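# Pull out and quarter-turn the yellow rod nearest the right arm

## Task

Of the yellow rods, take the one closest to the right arm. Draw it outward until it stops, rotate it 90 degrees so its player figures lie horizontal, then leave it with no part of either arm (camera cables included) in contact with it.

## Robot and tools

Robot: two six-joint arms, left_arm and right_arm, each ending in a two-finger gripper with a wrist camera (cam_left_wrist, cam_right_wrist, both 672x504 fisheye). The gripper's fingers extend along its +z axis and close along its y axis. end_effector_position is the point between the pads, roughly 1 cm short of the fingertips.

Frames: the scene frame has its origin at table height midway between the nominal bases, +z up, +x out over the table, and left_arm on the +y side (not necessarily the left of an image). Calibrated bases: left_arm at (-0.028, +0.289, +0.027) m, right_arm at (-0.040, -0.349, +0.007) m, both nearly unrotated and upright. Each arm's hand position, orientation and wrist-camera pose are reported in that arm's own base frame; the table is in the scene frame. Reported hand poses can be a few centimetres off, worse at long reach.

Joint order, used in every command row and every per-joint list in results: wrist pitch (joint4), shoulder (joint2), wrist yaw (joint5), wrist roll (joint6), elbow (joint3), waist (joint1). Ranges in rad: waist -2.618..3.054, shoulder 0..3.142, elbow 0..3.142, wrist pitch -1.571..1.571, wrist yaw -1.571..1.571, wrist roll -2.094..2.094. The true limits can differ from these by up to 0.059 rad.

Command row: always 14 numbers, each in [-1, 1], for both arms together. The first 7 are left_arm (six joint numbers in the order above, then opening), the next 7 are right_arm. Joint numbers are offsets, not poses: they are added to the arm's Joint targets as those stood when the action (or move) began, not to the previous row. Scale: 1.0 equals 2.224 rad for waist, shoulder and elbow, and 8.485 rad for the three wrist joints. Send 0 to keep a joint where it is targeted. The opening number is absolute: +1 fully open, -1 closed; between those the fingers go to the spot where grip_measured would read that value. A 0 there is a real command, so resend the current value to leave a gripper alone.

execute_actions(actions, cameras): actions is a list of actions; each action is a list of up to 15 rows, one per 1/30 s step, with the last row repeated to fill 15 steps. An action that would push any joint more than 0.059 rad beyond its range is rejected for both arms; a malformed or out-of-range first action rejects the whole call. An empty list just reports state and images. cameras picks which images return (null or ["all"] for all, [] for none).

move(target, speed, blend, opening_speed, blocking, cameras): target is one 14-number row or a list of up to 15 rows; all offsets in every row count from the same starting Joint targets. Joints travel in step along paths of at least 0.5 s, total under 10 s. speed is rad/s for the joint with most to travel (0.01 to 12.57, default 0.5), one value or one per target. blend (rad) rounds corners at intermediate targets. opening_speed (at least 0.2 per second on the -1..+1 scale) makes finger changes gradual. blocking=false returns after about 0.5 s while the move continues. Moves do not avoid obstacles or the other arm. The result adds a "move:" line: done, off_target, moving, held or fault, and limits=held if steps were withheld.

wait(seconds 0..10) lets time pass holding commands; stop() brakes a running move; zoom_image(camera, region [x0,y0,x1,y1], max 504x504 px) enlarges part of the latest image of a wrist camera; read_manual gives licence text only; finished_scene(scene) ends the scene irreversibly.

Results: Joint positions (rad, plus finger-pad gap in m, 0.094 fully open), Joint velocities (may say within noise), Joint targets (the base for your next offsets), Tool commands, grip_measured, joint torques (include arm weight; numbers 2, 5, 6 wrap at ±28 N m), step readings for action calls, end-effector poses, and warnings such as "joint sent to its limit", "joint command not followed" (clearance check altered targets), MOTOR HOT, OVER-TEMPERATURE FAULT. Per control step each joint target may lead its measured angle by at most 0.339 rad (big joints) or 2.2 rad (wrist); targets putting the gripper over 200 mm from its current spot are scaled back. Large moves therefore take several actions.

Gripping: grip_measured reads a little wide with nothing held; squeezing a hard part reads a few mm narrower than it. Commanding about 0.05 below the touch reading (0.11 for small or round parts) gives full force of about 50 to 64 N per pad. To release, command well above grip_measured.

Avoid: fast contact (hits scale with speed), targets far past a contact (hard pushes), letting go of a moving part, dropping things, and any hit or squeeze between the two arms, which can fail the scene. To end a push, command targets back past the current Joint positions. Long stretched holds or pushing at unreachable poses heat motors; at 90 °C the arm folds and goes idle, at 100 °C it falls. Time passes while you think, so keep reasoning brief during moves. Finish smoothly and, before finished_scene, make sure the rod is fully out, turned a quarter so the figures are flat, and untouched.

Each tool is called after "Request:" as a command line: name --argument value for each argument, lists and objects as JSON in quotes; but a table of rows of numbers goes row by row, as --pt "numbers of a row", without its own name.

## Session

Request:
execute_actions --actions '[]'

Scene clock: 0.00 s.
left_arm: end_effector_position=(+0.4007, +0.0076, +0.1253) grip_measured=+1.000 end_effector_quat_wxyz=(+0.625, -0.028, +0.778, +0.057) | right_arm: end_effector_position=(+0.3999, -0.0295, +0.1148) grip_measured=+1.000 end_effector_quat_wxyz=(+0.608, +0.063, +0.791, -0.024)
Joint names: [wrist pitch, shoulder, wrist yaw, wrist roll, elbow, waist]
Joint positions: left_arm=[0.966 1.539 -0.191 0.014 0.356 -0.068 0.094] | right_arm=[0.914 1.54 0.071 0.059 0.363 -0.045 0.094]
Joint velocities: within noise
Joint torques (N m): no reading
Heat: left arm: 47 °C; right arm: 43 °C.
Joint targets: left_arm=[0.959 1.536 -0.192 0.014 0.359 -0.068] | right_arm=[0.904 1.537 0.071 0.060 0.366 -0.045]
Tool commands: left_gripper/opening=+1.0 right_gripper/opening=+1.0

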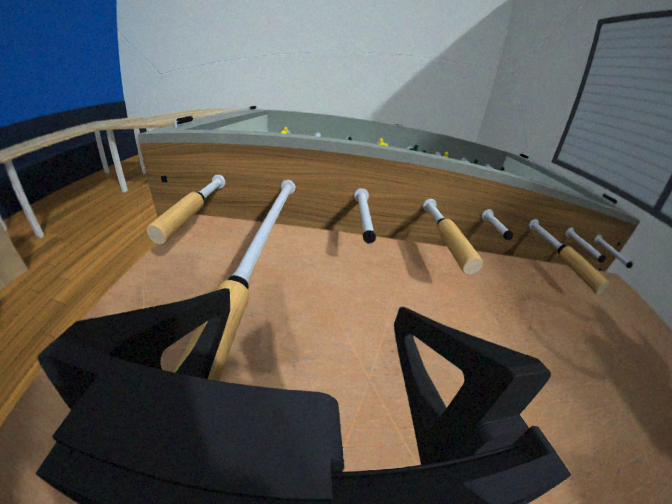

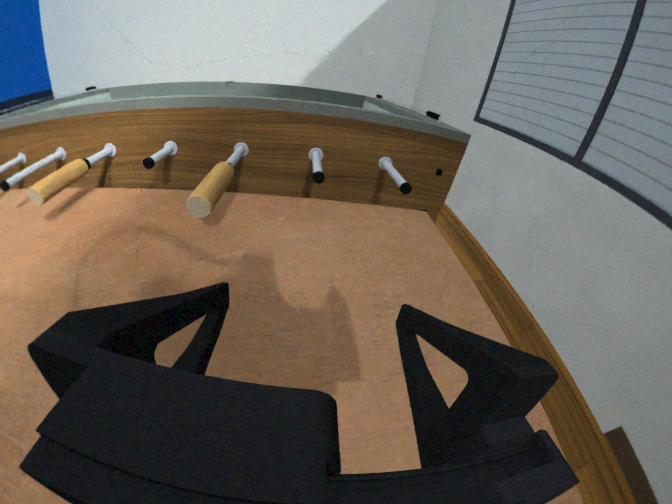

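Request:
zoom_image --camera "cam_left_wrist" --region '[240, 90, 560, 280]'

Request:
zoom_image --camera "cam_right_wrist" --region '[0, 70, 480, 250]'

Scaled by 1.575 from the camera's 672x504 image, which has a finer 960x720 frame.

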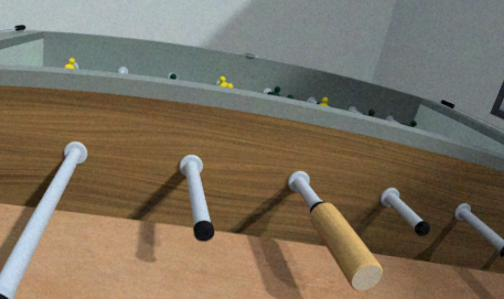

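Scaled by 1.050 from the camera's 672x504 image, which has a finer 960x720 frame.

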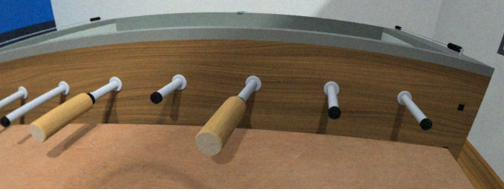

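Request:
move --target '[0,0,0,0,0,0,1,0.0127,0.2158,0.0264,-0.0071,0.1974,0.1529,1]' --speed 0.8

Request:
zoom_image --camera "cam_right_wrist" --region '[140, 80, 560, 380]'

Scene clock: 80.67 s.
left_arm: end_effector_position=(+0.4007, +0.0076, +0.1253) grip_measured=+1.000 end_effector_quat_wxyz=(+0.625, -0.028, +0.778, +0.057) | right_arm: end_effector_position=(+0.4990, +0.1001, +0.0981) grip_measured=+1.000 end_effector_quat_wxyz=(+0.631, -0.022, +0.775, -0.020)
Joint names: [wrist pitch, shoulder, wrist yaw, wrist roll, elbow, waist]
Joint positions: left_arm=[0.966 1.539 -0.191 0.014 0.356 -0.068 0.094] | right_arm=[1.005 2.001 0.295 0.004 0.782 0.298 0.094]
Joint torques (N m): left_arm=[1.85 -6.34 -0.04 0 5.34 -0.02] | right_arm=[1.81 -6.83 -0.01 -0.01 6.8 -0.2]
Heat: left arm: 46 °C; right arm: 43 °C.
Joint targets: left_arm=[0.959 1.536 -0.192 0.014 0.359 -0.068] | right_arm=[1.012 2.017 0.295 0.000 0.805 0.295]
move: done
camera_calibration:
cam_right_wrist: T_world_to_cam=[[-0.00343557, -0.970477, 0.241168, 0.0658602], [-0.573044, -0.195733, -0.795807, 0.416272], [0.819517, -0.140934, -0.555454, -0.222539], [0, 0, 0, 1]] pos_world=[0.421143, 0.114031, 0.191779]

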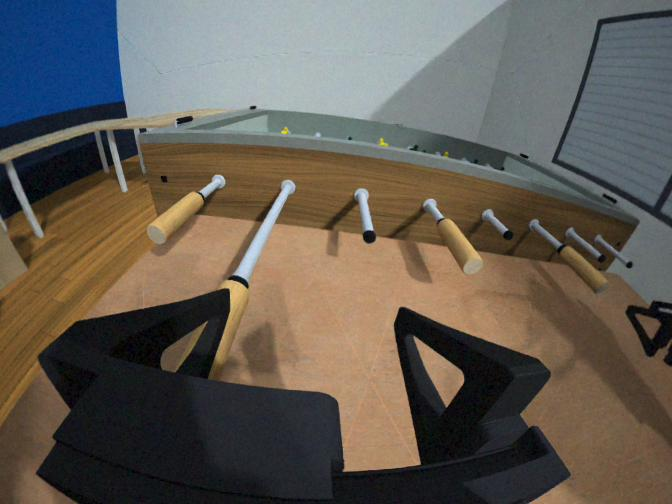

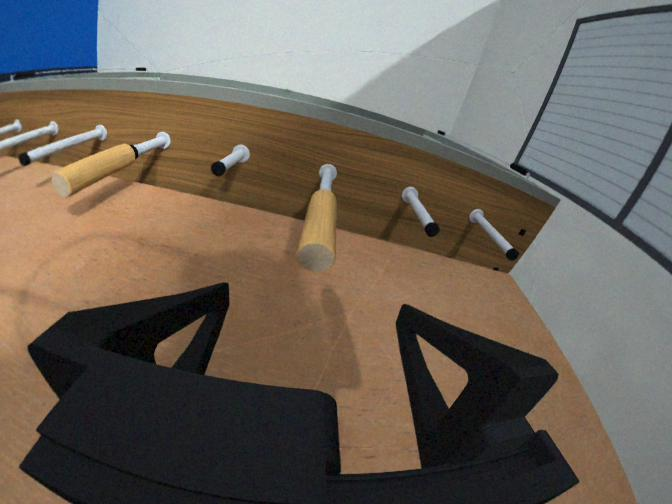

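Scaled by 1.200 from the camera's 672x504 image, which has a finer 960x720 frame.

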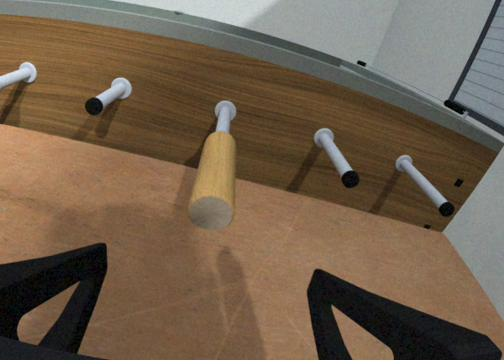

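Request:
move --target '[0,0,0,0,0,0,1,0.0416,0.1641,-0.0033,0,0.0953,-0.0138,1]' --speed 0.5 --cameras '["cam_right_wrist"]'

Scene clock: 101.30 s.
left_arm: end_effector_position=(+0.4007, +0.0076, +0.1253) grip_measured=+1.000 end_effector_quat_wxyz=(+0.625, -0.028, +0.778, +0.057) | right_arm: end_effector_position=(+0.5498, +0.1030, +0.0712) grip_measured=+1.000 end_effector_quat_wxyz=(+0.700, +0.003, +0.714, -0.004)
Joint names: [wrist pitch, shoulder, wrist yaw, wrist roll, elbow, waist]
Joint positions: left_arm=[0.966 1.539 -0.191 0.014 0.356 -0.068 0.094] | right_arm=[1.35 2.364 0.282 0.003 0.994 0.272 0.094]
Joint torques (N m): left_arm=[1.84 -6.39 -0.05 0.01 5.35 -0.06] | right_arm=[1.88 -8.47 -0.12 -0.03 6.09 -0.65]
Heat: left arm: 45 °C; right arm: 44 °C.
Joint targets: left_arm=[0.959 1.536 -0.192 0.014 0.359 -0.068] | right_arm=[1.365 2.382 0.267 0.000 1.017 0.265]
move: done
camera_calibration:
cam_right_wrist: T_world_to_cam=[[-0.0555696, -0.981904, 0.181042, 0.109529], [-0.416969, -0.141931, -0.897771, 0.3405], [0.90722, -0.125378, -0.401537, -0.339528], [0, 0, 0, 1]] pos_world=[0.456091, 0.113306, 0.149529]
Images, in order (width x height): cam_right_wrist 672x504.

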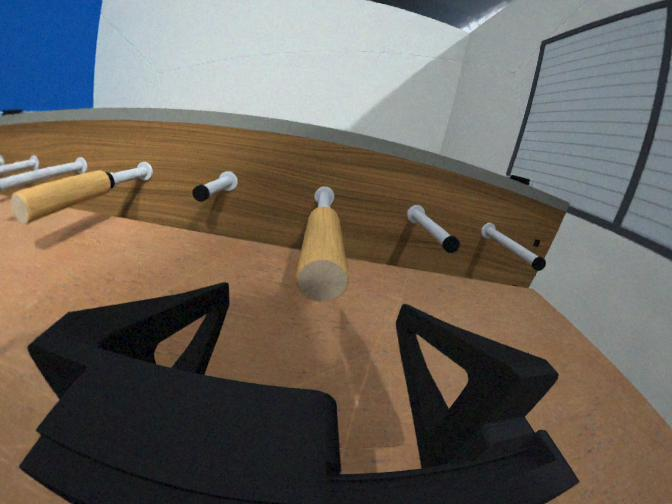

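Request:
move --target '[0,0,0,0,0,0,1,-0.0199,0.0463,-0.0046,0,0.1223,-0.0153,1]' --speed 0.3 --cameras '["cam_right_wrist"]'

Scene clock: 115.97 s.
left_arm: end_effector_position=(+0.4007, +0.0076, +0.1253) grip_measured=+1.000 end_effector_quat_wxyz=(+0.625, -0.028, +0.778, +0.057) | right_arm: end_effector_position=(+0.6071, +0.1040, +0.0854) grip_measured=+1.000 end_effector_quat_wxyz=(+0.714, +0.005, +0.700, +0.001)
Joint names: [wrist pitch, shoulder, wrist yaw, wrist roll, elbow, waist]
Joint positions: left_arm=[0.966 1.539 -0.191 0.014 0.356 -0.068 0.094] | right_arm=[1.212 2.458 0.244 0.003 1.267 0.238 0.094]
Joint torques (N m): left_arm=[1.84 -6.37 -0.05 0 5.35 -0.06] | right_arm=[1.57 -9.17 -0.13 -0.03 6.87 -0.64]
Heat: left arm: 45 °C; right arm: 46 °C.
Joint targets: left_arm=[0.959 1.536 -0.192 0.014 0.359 -0.068] | right_arm=[1.196 2.485 0.228 0.000 1.289 0.231]
move: done
camera_calibration:
cam_right_wrist: T_world_to_cam=[[-0.0587173, -0.983916, 0.168706, 0.11423], [-0.380692, -0.134157, -0.914918, 0.355806], [0.922836, -0.117947, -0.366692, -0.398914], [0, 0, 0, 1]] pos_world=[0.510292, 0.113076, 0.159984]
Images, in order (width x height): cam_right_wrist 672x504.

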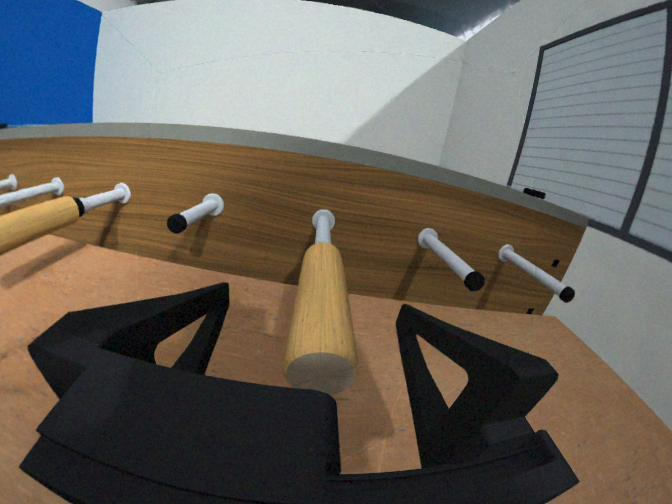

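Request:
move --target '[0,0,0,0,0,0,1,0.0011,0,0,0,-0.0135,-0.002,1]' --speed 0.3 --cameras '["cam_right_wrist"]'

Request:
move --target '[0,0,0,0,0,0,1,0,0,0,0,0,0,-0.5]' --opening_speed 1 --cameras '["cam_right_wrist"]'

Scene clock: 130.43 s.
left_arm: end_effector_position=(+0.4007, +0.0076, +0.1253) grip_measured=+1.000 end_effector_quat_wxyz=(+0.625, -0.028, +0.778, +0.057) | right_arm: end_effector_position=(+0.6075, +0.1018, +0.0852) grip_measured=+1.000 end_effector_quat_wxyz=(+0.714, +0.006, +0.700, +0.000)
Joint names: [wrist pitch, shoulder, wrist yaw, wrist roll, elbow, waist]
Joint positions: left_arm=[0.966 1.539 -0.191 0.014 0.356 -0.068 0.094] | right_arm=[1.211 2.458 0.243 0.003 1.267 0.234 0.094]
Joint torques (N m): left_arm=[1.84 -6.38 -0.05 0.01 5.33 0.01] | right_arm=[1.66 -9.17 -0.13 -0.03 4.59 -0.69]
Heat: left arm: 45 °C; right arm: 45 °C.
Joint targets: left_arm=[0.959 1.536 -0.192 0.014 0.359 -0.068] | right_arm=[1.205 2.485 0.228 0.000 1.259 0.226]
move: done
camera_calibration:
cam_right_wrist: T_world_to_cam=[[-0.0615867, -0.983693, 0.168985, 0.113906], [-0.381714, -0.133223, -0.914629, 0.356038], [0.922226, -0.120833, -0.367284, -0.398901], [0, 0, 0, 1]] pos_world=[0.510797, 0.111281, 0.159884]
Images, in order (width x height): cam_right_wrist 672x504.

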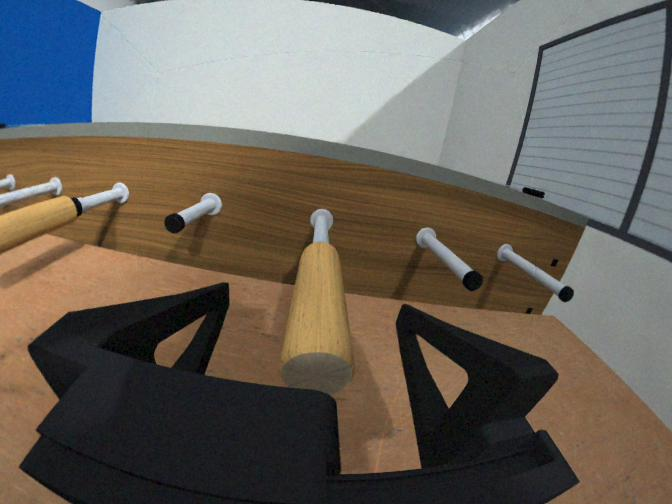

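Scene clock: 132.13 s.
left_arm: end_effector_position=(+0.4007, +0.0076, +0.1253) grip_measured=+1.000 end_effector_quat_wxyz=(+0.625, -0.028, +0.778, +0.057) | right_arm: end_effector_position=(+0.6075, +0.1021, +0.0852) grip_measured=-0.315 end_effector_quat_wxyz=(+0.714, +0.006, +0.700, +0.000)
Joint names: [wrist pitch, shoulder, wrist yaw, wrist roll, elbow, waist]
Joint positions: left_arm=[0.966 1.539 -0.191 0.014 0.356 -0.068 0.094] | right_arm=[1.211 2.458 0.242 0.003 1.267 0.234 0.032]
Joint torques (N m): left_arm=[1.84 -6.41 -0.05 0.01 5.34 -0.02] | right_arm=[1.66 -9.16 -0.11 -0.03 4.59 -0.68]
Heat: left arm: 45 °C; right arm: 45 °C.
Joint targets: left_arm=[0.959 1.536 -0.192 0.014 0.359 -0.068] | right_arm=[1.205 2.485 0.228 0.000 1.259 0.226]
move: done
camera_calibration:
cam_right_wrist: T_world_to_cam=[[-0.0600848, -0.983779, 0.169025, 0.113239], [-0.381511, -0.133842, -0.914623, 0.356015], [0.922409, -0.11944, -0.367281, -0.399137], [0, 0, 0, 1]] pos_world=[0.510795, 0.111379, 0.159884]
Images, in order (width x height): cam_right_wrist 672x504.

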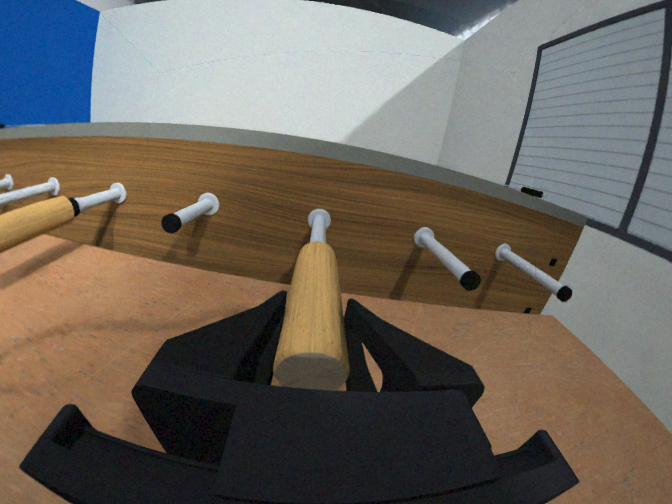

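Request:
move --pt "0 0 0 0 0 0 1 0 0 0 0 0 0 0.1" --pt "0 0 0 0 0 0 1 0.0024 0 0 0 -0.0157 0 0.1" --speed 0.3 --opening_speed 1.5 --cameras '["cam_right_wrist"]'

Scene clock: 142.77 s.
left_arm: end_effector_position=(+0.4007, +0.0076, +0.1253) grip_measured=+1.000 end_effector_quat_wxyz=(+0.625, -0.028, +0.778, +0.057) | right_arm: end_effector_position=(+0.6023, +0.1008, +0.0779) grip_measured=+0.098 end_effector_quat_wxyz=(+0.709, +0.004, +0.705, -0.001)
Joint names: [wrist pitch, shoulder, wrist yaw, wrist roll, elbow, waist]
Joint positions: left_arm=[0.966 1.539 -0.191 0.014 0.356 -0.068 0.094] | right_arm=[1.223 2.458 0.242 0.003 1.241 0.234 0.052]
Joint torques (N m): left_arm=[1.84 -6.38 -0.04 0.01 5.3 -0.05] | right_arm=[1.77 -9.06 -0.11 -0.03 3.84 -0.68]
Heat: left arm: 45 °C; right arm: 45 °C.
Joint targets: left_arm=[0.959 1.536 -0.192 0.014 0.359 -0.068] | right_arm=[1.226 2.485 0.228 0.000 1.224 0.226]
move: done
camera_calibration:
cam_right_wrist: T_world_to_cam=[[-0.0576685, -0.983202, 0.173169, 0.111081], [-0.394357, -0.136916, -0.908701, 0.354847], [0.917146, -0.120694, -0.379837, -0.392835], [0, 0, 0, 1]] pos_world=[0.506629, 0.110387, 0.154001]
Images, in order (width x height): cam_right_wrist 672x504.

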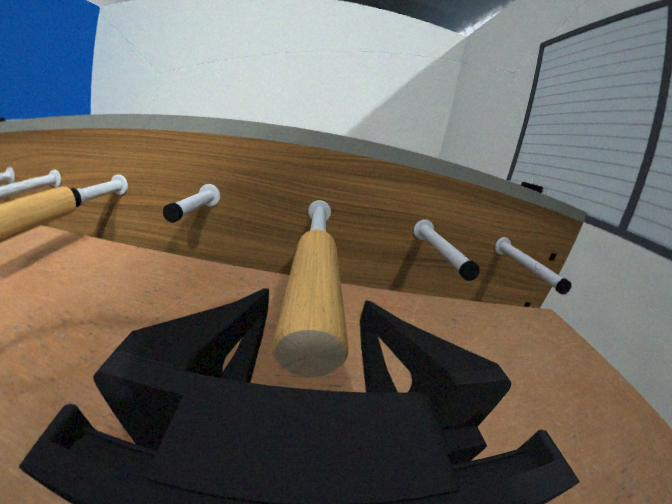

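Request:
move --target '[0,0,0,0,0,0,1,0,0,0,0,0,0,-0.5]' --opening_speed 0.7 --cameras '[]'

Request:
move --target '[0,0,0,0,0,0,1,0,0,0,0.1885,0,0,-0.5]' --speed 0.8

Scene clock: 152.97 s.
left_arm: end_effector_position=(+0.4007, +0.0076, +0.1253) grip_measured=+1.000 end_effector_quat_wxyz=(+0.625, -0.028, +0.778, +0.057) | right_arm: end_effector_position=(+0.6023, +0.1011, +0.0781) grip_measured=-0.305 end_effector_quat_wxyz=(+0.709, +0.004, +0.705, +0.000)
Joint names: [wrist pitch, shoulder, wrist yaw, wrist roll, elbow, waist]
Joint positions: left_arm=[0.966 1.539 -0.191 0.014 0.356 -0.068 0.094] | right_arm=[1.224 2.458 0.24 0.003 1.241 0.234 0.033]
Joint torques (N m): left_arm=[1.84 -6.38 -0.04 0.01 5.35 -0.06] | right_arm=[1.74 -9.06 -0.1 -0.03 3.84 -0.68]
Heat: left arm: 45 °C; right arm: 45 °C.
Joint targets: left_arm=[0.959 1.536 -0.192 0.014 0.359 -0.068] | right_arm=[1.225 2.485 0.228 0.000 1.224 0.226]
move: done
No camera images: "cameras" was empty.

Scene clock: 155.87 s.
left_arm: end_effector_position=(+0.4007, +0.0076, +0.1253) grip_measured=+1.000 end_effector_quat_wxyz=(+0.625, -0.028, +0.778, +0.057) | right_arm: end_effector_position=(+0.6025, +0.1000, +0.0764) grip_measured=-0.306 end_effector_quat_wxyz=(+0.499, +0.500, +0.494, +0.507)
Joint names: [wrist pitch, shoulder, wrist yaw, wrist roll, elbow, waist]
Joint positions: left_arm=[0.966 1.539 -0.191 0.014 0.356 -0.068 0.094] | right_arm=[1.238 2.467 0.228 1.582 1.241 0.229 0.033]
Joint torques (N m): left_arm=[1.83 -6.34 -0.05 0.02 5.35 -0.01] | right_arm=[1.61 -9.74 0.03 0.16 3.78 -0.21]
Heat: left arm: 45 °C; right arm: 45 °C.
Joint targets: left_arm=[0.959 1.536 -0.192 0.014 0.359 -0.068] | right_arm=[1.225 2.485 0.228 1.599 1.224 0.226]
move: done
camera_calibration:
cam_right_wrist: T_world_to_cam=[[-0.0372334, -0.164568, -0.985663, 0.104837], [-0.397943, 0.907208, -0.136437, 0.192149], [0.916654, 0.387157, -0.0992671, -0.465557], [0, 0, 0, 1]] pos_world=[0.507123, 0.0231781, 0.083336]

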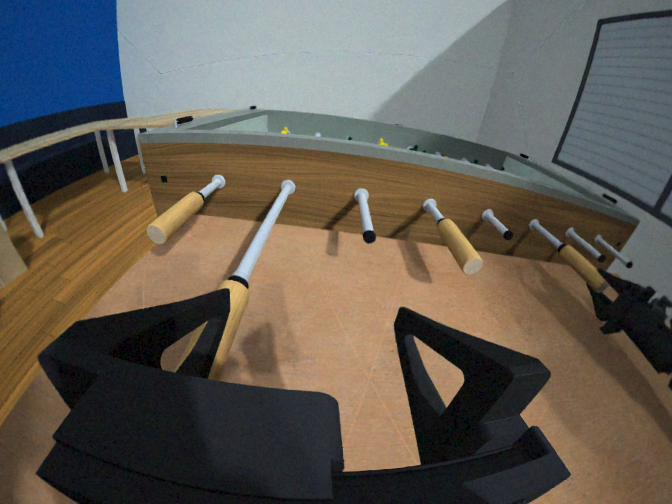

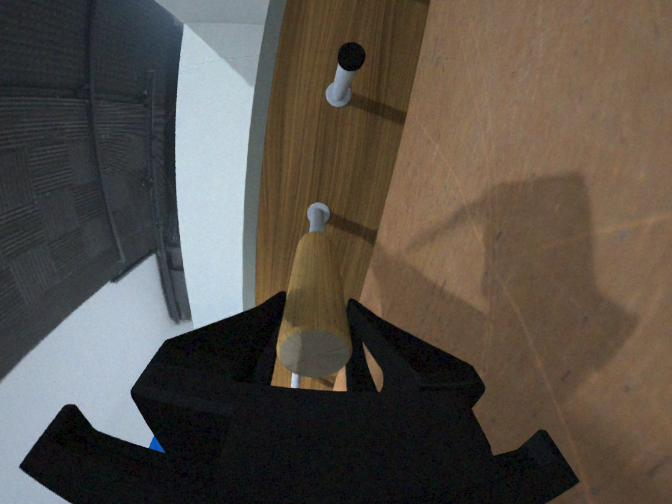

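Request:
move --pt "0 0 0 0 0 0 1 0 0 0 0 0 0 -0.12" --pt "0 0 0 0 0 0 1 0.015 -0.0463 0.0046 0 -0.0872 0.0175 -0.12" --speed 0.3 --opening_speed 0.5

Request:
zoom_image --camera "cam_left_wrist" --region '[240, 90, 560, 280]'

Scene clock: 173.57 s.
left_arm: end_effector_position=(+0.4007, +0.0076, +0.1253) grip_measured=+1.000 end_effector_quat_wxyz=(+0.625, -0.028, +0.778, +0.057) | right_arm: end_effector_position=(+0.5628, +0.1007, +0.0685) grip_measured=-0.122 end_effector_quat_wxyz=(+0.492, +0.510, +0.496, +0.502)
Joint names: [wrist pitch, shoulder, wrist yaw, wrist roll, elbow, waist]
Joint positions: left_arm=[0.966 1.539 -0.191 0.014 0.356 -0.068 0.094] | right_arm=[1.335 2.399 0.26 1.598 1.052 0.255 0.041]
Joint torques (N m): left_arm=[1.83 -6.37 -0.04 0.02 5.3 -0.05] | right_arm=[1.88 -11.63 0.11 0.01 2.84 0.87]
Heat: left arm: 44 °C; right arm: 46 °C.
Joint targets: left_arm=[0.959 1.536 -0.192 0.014 0.359 -0.068] | right_arm=[1.353 2.382 0.267 1.599 1.030 0.265]
move: done
camera_calibration:
cam_right_wrist: T_world_to_cam=[[-0.0614517, -0.153848, -0.986182, 0.108344], [-0.396044, 0.910696, -0.117393, 0.171882], [0.916173, 0.383357, -0.116894, -0.428419], [0, 0, 0, 1]] pos_world=[0.467237, 0.0243739, 0.0769451]

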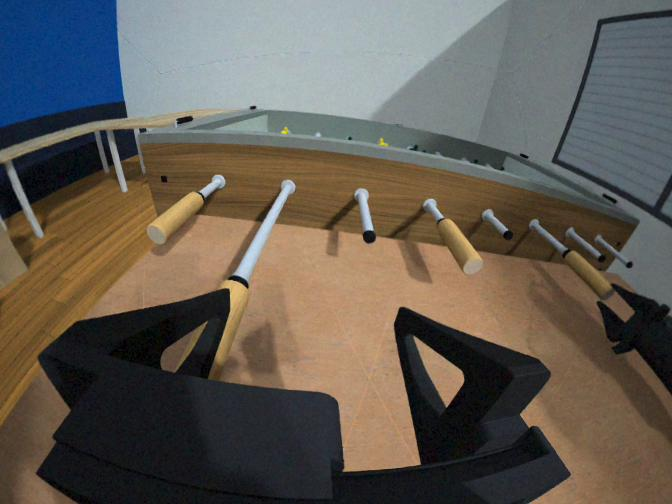

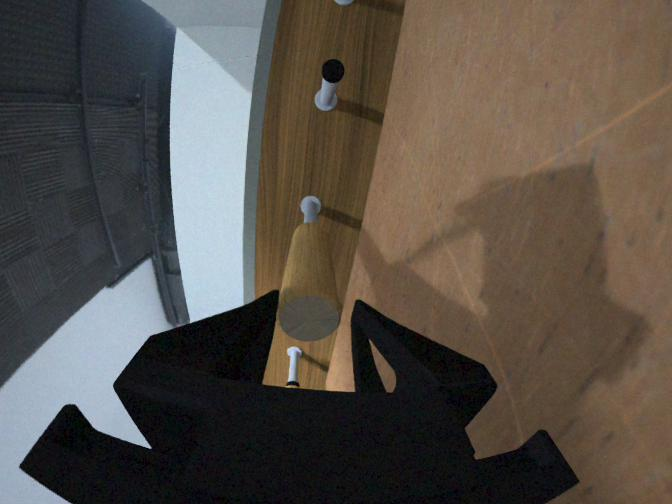

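Scaled by 1.575 from the camera's 672x504 image, which has a finer 960x720 frame.

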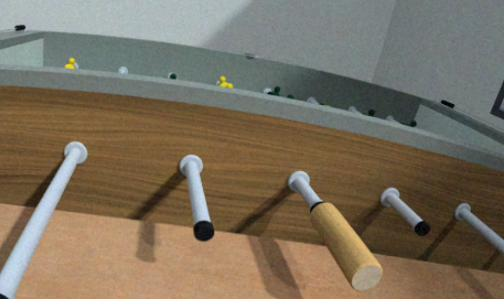

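Request:
move --pt "0 0 0 0 0 0 1 -0.0402 -0.1641 0.0033 0 -0.1012 0.0135 -0.12" --pt "0 0 0 0 0 0 1 -0.2411 -0.1219 -0.0149 -0.1674 0.3871 -0.0171 1" --speed '[0.5,1.0]'

Scene clock: 226.63 s.
left_arm: end_effector_position=(+0.4007, +0.0076, +0.1253) grip_measured=+1.000 end_effector_quat_wxyz=(+0.625, -0.028, +0.778, +0.057) | right_arm: end_effector_position=(+0.5458, +0.1044, +0.1575) grip_measured=+0.998 end_effector_quat_wxyz=(+0.333, +0.001, +0.943, -0.001)
Joint names: [wrist pitch, shoulder, wrist yaw, wrist roll, elbow, waist]
Joint positions: left_arm=[0.966 1.539 -0.191 0.014 0.356 -0.068 0.094] | right_arm=[-0.682 2.09 0.148 0.186 1.865 0.235 0.094]
Joint torques (N m): left_arm=[1.83 -6.35 -0.04 0.01 5.34 -0.03] | right_arm=[1.17 -9.02 0.03 -0.07 9.1 -0.66]
Heat: left arm: 44 °C; right arm: 48 °C.
Joint targets: left_arm=[0.959 1.536 -0.192 0.014 0.359 -0.068] | right_arm=[-0.693 2.111 0.140 0.179 1.891 0.227]
move: done
camera_calibration:
cam_right_wrist: T_world_to_cam=[[0.105137, -0.983039, 0.15027, 0.0122518], [-0.955853, -0.141589, -0.257485, 0.609681], [0.274394, -0.116565, -0.954526, 0.130543], [0, 0, 0, 1]] pos_world=[0.545657, 0.113585, 0.279749]

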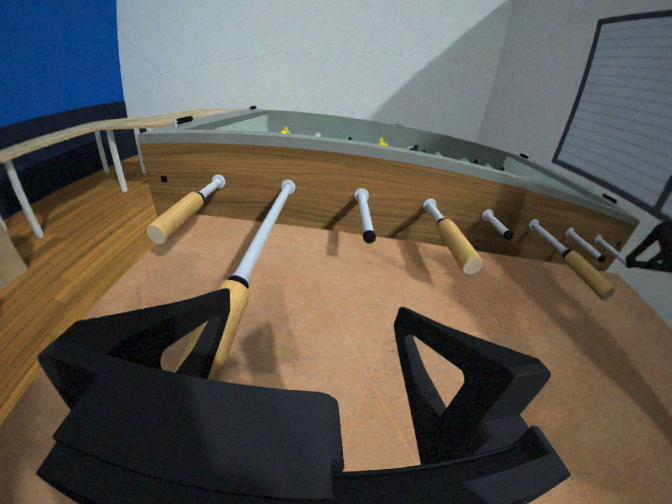

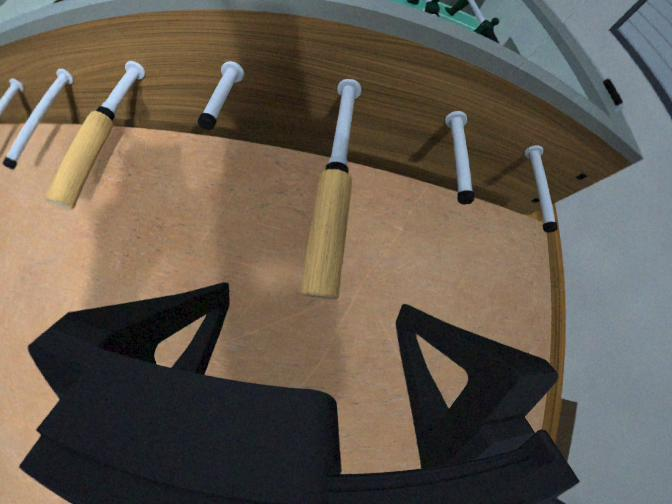

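Request:
move --target '[0,0,0,0,0,0,1,0.0067,0.1673,-0.0023,-0.003,0.1434,-0.0144,1]' --speed 0.3 --cameras '["cam_right_wrist"]'

Scene clock: 236.53 s.
left_arm: end_effector_position=(+0.4007, +0.0076, +0.1253) grip_measured=+1.000 end_effector_quat_wxyz=(+0.625, -0.028, +0.778, +0.057) | right_arm: end_effector_position=(+0.6174, +0.1040, +0.0768) grip_measured=+0.998 end_effector_quat_wxyz=(+0.322, +0.001, +0.947, -0.003)
Joint names: [wrist pitch, shoulder, wrist yaw, wrist roll, elbow, waist]
Joint positions: left_arm=[0.966 1.539 -0.191 0.014 0.356 -0.068 0.094] | right_arm=[-0.643 2.461 0.13 0.16 2.179 0.202 0.094]
Joint torques (N m): left_arm=[1.84 -6.32 -0.04 0.01 5.31 -0.08] | right_arm=[1.31 -11.3 -0.01 -0.08 9.48 -0.62]
Heat: left arm: 44 °C; right arm: 47 °C.
Joint targets: left_arm=[0.959 1.536 -0.192 0.014 0.359 -0.068] | right_arm=[-0.636 2.483 0.121 0.153 2.210 0.195]
move: done
camera_calibration:
cam_right_wrist: T_world_to_cam=[[0.107442, -0.982313, 0.153354, 0.0147737], [-0.961329, -0.141987, -0.235981, 0.659056], [0.253582, -0.122069, -0.959581, 0.0475856], [0, 0, 0, 1]] pos_world=[0.619915, 0.113898, 0.198921]
Images, in order (width x height): cam_right_wrist 672x504.

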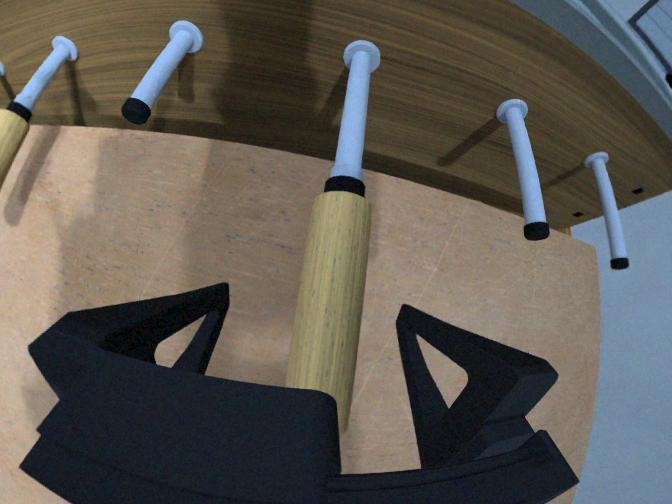

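Request:
move --pt "0 0 0 0 0 0 1 0 0 0 0 0 0 -0.5" --pt "0 0 0 0 0 0 1 0.0184 -0.094 0.0015 0.0022 -0.1655 0.0101 -0.5" --pt "0 0 0 0 0 0 1 0.0343 -0.1978 0.0034 0.0046 -0.3314 0.0216 -0.5" --pt "0 0 0 0 0 0 1 0.041 -0.263 0.0057 0.0075 -0.4236 0.0353 -0.5" --speed 0.35 --blend '[0,0.05,0.05,0]' --opening_speed 1

Scene clock: 251.83 s.
left_arm: end_effector_position=(+0.4007, +0.0076, +0.1253) grip_measured=+1.000 end_effector_quat_wxyz=(+0.625, -0.028, +0.778, +0.057) | right_arm: end_effector_position=(+0.5036, +0.1025, +0.0746) grip_measured=-0.303 end_effector_quat_wxyz=(+0.359, +0.006, +0.933, +0.006)
Joint names: [wrist pitch, shoulder, wrist yaw, wrist roll, elbow, waist]
Joint positions: left_arm=[0.966 1.539 -0.191 0.014 0.356 -0.068 0.094] | right_arm=[-0.192 1.962 0.163 0.206 1.302 0.255 0.033]
Joint torques (N m): left_arm=[1.84 -6.34 -0.05 0 5.3 -0.05] | right_arm=[0.51 -14.52 0.18 0.12 4.19 1.66]
Heat: left arm: 44 °C; right arm: 48 °C.
Joint targets: left_arm=[0.959 1.536 -0.192 0.014 0.359 -0.068] | right_arm=[-0.288 1.898 0.169 0.217 1.268 0.273]
move: off_target (right_arm); right_arm: the wrist pitch is farthest, 0.096 rad from its target
camera_calibration:
cam_right_wrist: T_world_to_cam=[[0.0932299, -0.985646, 0.140745, 0.0342639], [-0.940456, -0.133588, -0.312565, 0.543232], [0.32688, -0.103224, -0.939412, 0.0338975], [0, 0, 0, 1]] pos_world=[0.496611, 0.10984, 0.196816]

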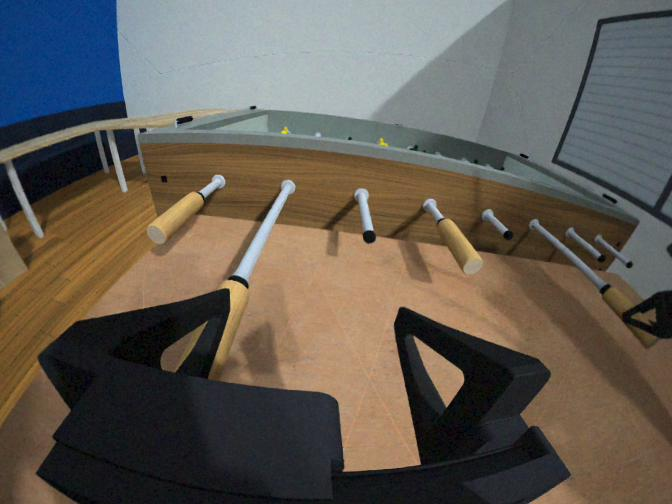

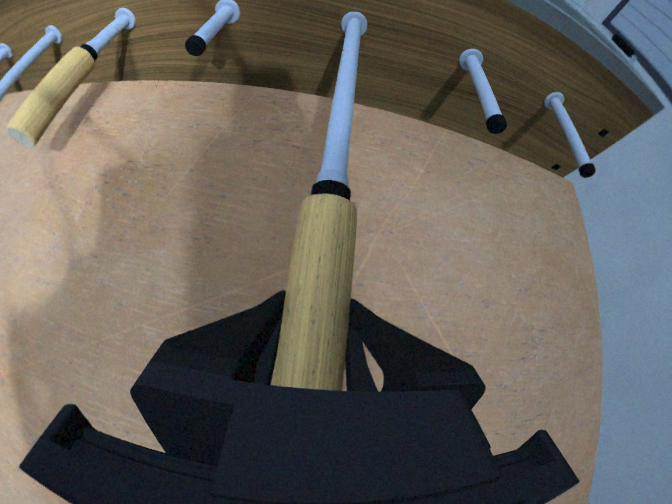

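Request:
move --target '[0,0,0,0,0,0,1,0.0024,-0.036,0.0012,0.0016,-0.046,0.0078,-0.5]' --speed 0.2 --cameras '["cam_right_wrist"]'

Scene clock: 259.13 s.
left_arm: end_effector_position=(+0.4007, +0.0076, +0.1253) grip_measured=+1.000 end_effector_quat_wxyz=(+0.625, -0.028, +0.778, +0.057) | right_arm: end_effector_position=(+0.5020, +0.1022, +0.0775) grip_measured=-0.303 end_effector_quat_wxyz=(+0.391, +0.010, +0.920, +0.013)
Joint names: [wrist pitch, shoulder, wrist yaw, wrist roll, elbow, waist]
Joint positions: left_arm=[0.966 1.539 -0.191 0.014 0.356 -0.068 0.094] | right_arm=[-0.068 1.929 0.169 0.209 1.215 0.257 0.033]
Joint torques (N m): left_arm=[1.84 -6.39 -0.05 0.01 5.35 -0.02] | right_arm=[-0.32 -18.09 0.23 0.24 3.14 3]
Heat: left arm: 44 °C; right arm: 49 °C.
Joint targets: left_arm=[0.959 1.536 -0.192 0.014 0.359 -0.068] | right_arm=[-0.268 1.818 0.180 0.230 1.166 0.291]
move: off_target (right_arm); right_arm: the wrist pitch is farthest, 0.200 rad from its target
camera_calibration:
cam_right_wrist: T_world_to_cam=[[0.0798133, -0.988127, 0.131285, 0.041432], [-0.917123, -0.124393, -0.378697, 0.535176], [0.390531, -0.090179, -0.916162, 0.00202284], [0, 0, 0, 1]] pos_world=[0.486726, 0.107695, 0.199084]
Images, in order (width x height): cam_right_wrist 672x504.

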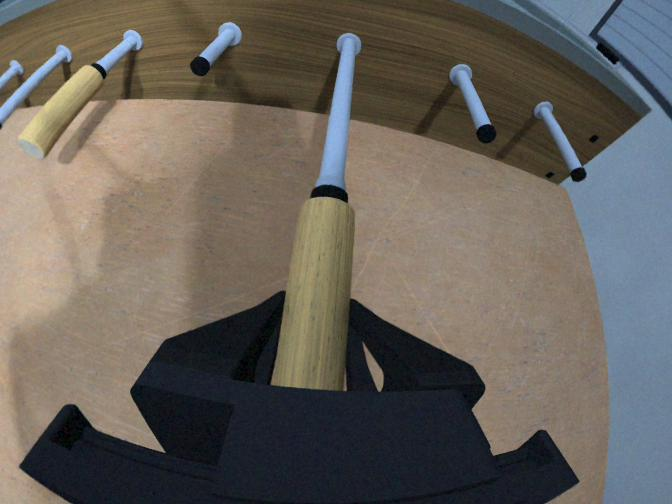

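Request:
move --pt "0 0 0 0 0 0 1 -0.006 0.0719 -0.0025 -0.0032 0.0967 -0.0154 -0.5" --pt "0 0 0 0 0 0 1 -0.006 0.0719 -0.0025 -0.0032 0.0967 -0.0154 0.5" --pt "0 0 0 0 0 0 1 -0.0337 -0.0652 0.0012 0.0012 0.0634 0.004 0.5" --speed 0.3 --opening_speed 1

Request:
zoom_image --camera "cam_left_wrist" --region '[240, 90, 560, 280]'

Scene clock: 277.17 s.
left_arm: end_effector_position=(+0.4007, +0.0076, +0.1253) grip_measured=+1.000 end_effector_quat_wxyz=(+0.625, -0.028, +0.778, +0.057) | right_arm: end_effector_position=(+0.4436, +0.1007, +0.1580) grip_measured=+0.498 end_effector_quat_wxyz=(+0.338, +0.000, +0.941, +0.001)
Joint names: [wrist pitch, shoulder, wrist yaw, wrist roll, elbow, waist]
Joint positions: left_arm=[0.966 1.539 -0.191 0.014 0.356 -0.068 0.094] | right_arm=[-0.543 1.689 0.181 0.229 1.33 0.292 0.07]
Joint torques (N m): left_arm=[1.84 -6.38 -0.05 0 5.35 -0.08] | right_arm=[1.2 -8.62 0.21 0.13 5.35 0.73]
Heat: left arm: 43 °C; right arm: 51 °C.
Joint targets: left_arm=[0.959 1.536 -0.192 0.014 0.359 -0.068] | right_arm=[-0.554 1.673 0.190 0.241 1.307 0.300]
move: done; target 2's new numbers were sent with right_arm's wrist pitch 0.065 rad from that target
camera_calibration:
cam_right_wrist: T_world_to_cam=[[0.106675, -0.983165, 0.148345, 0.0188826], [-0.952563, -0.143824, -0.268213, 0.512094], [0.285034, -0.112696, -0.951869, 0.153187], [0, 0, 0, 1]] pos_world=[0.442124, 0.10948, 0.280363]

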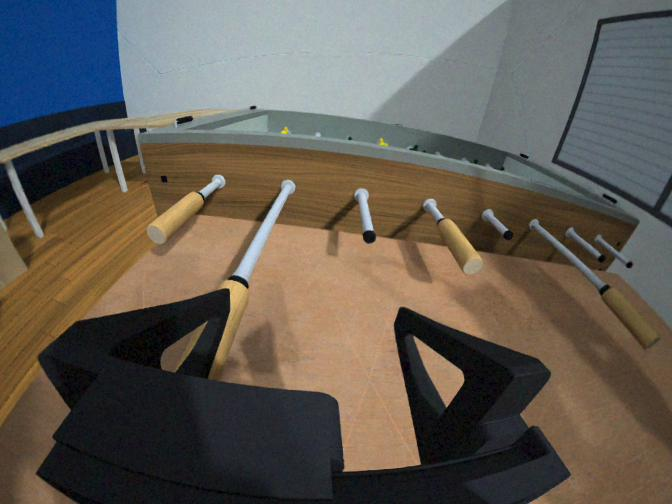

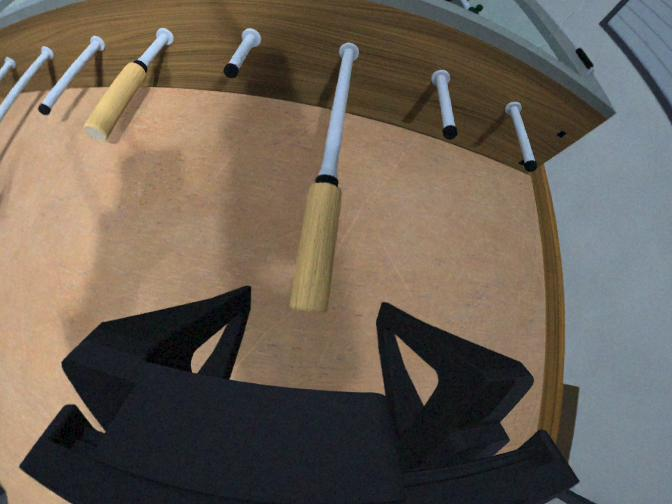

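Scaled by 1.575 from the camera's 672x504 image, which has a finer 960x720 frame.

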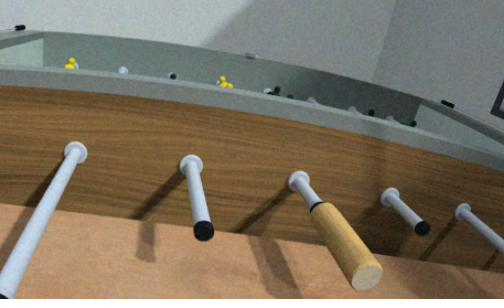

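Done, no rollback visible.

Request:
finished_scene --scene 1

The scene is finished: the task was done.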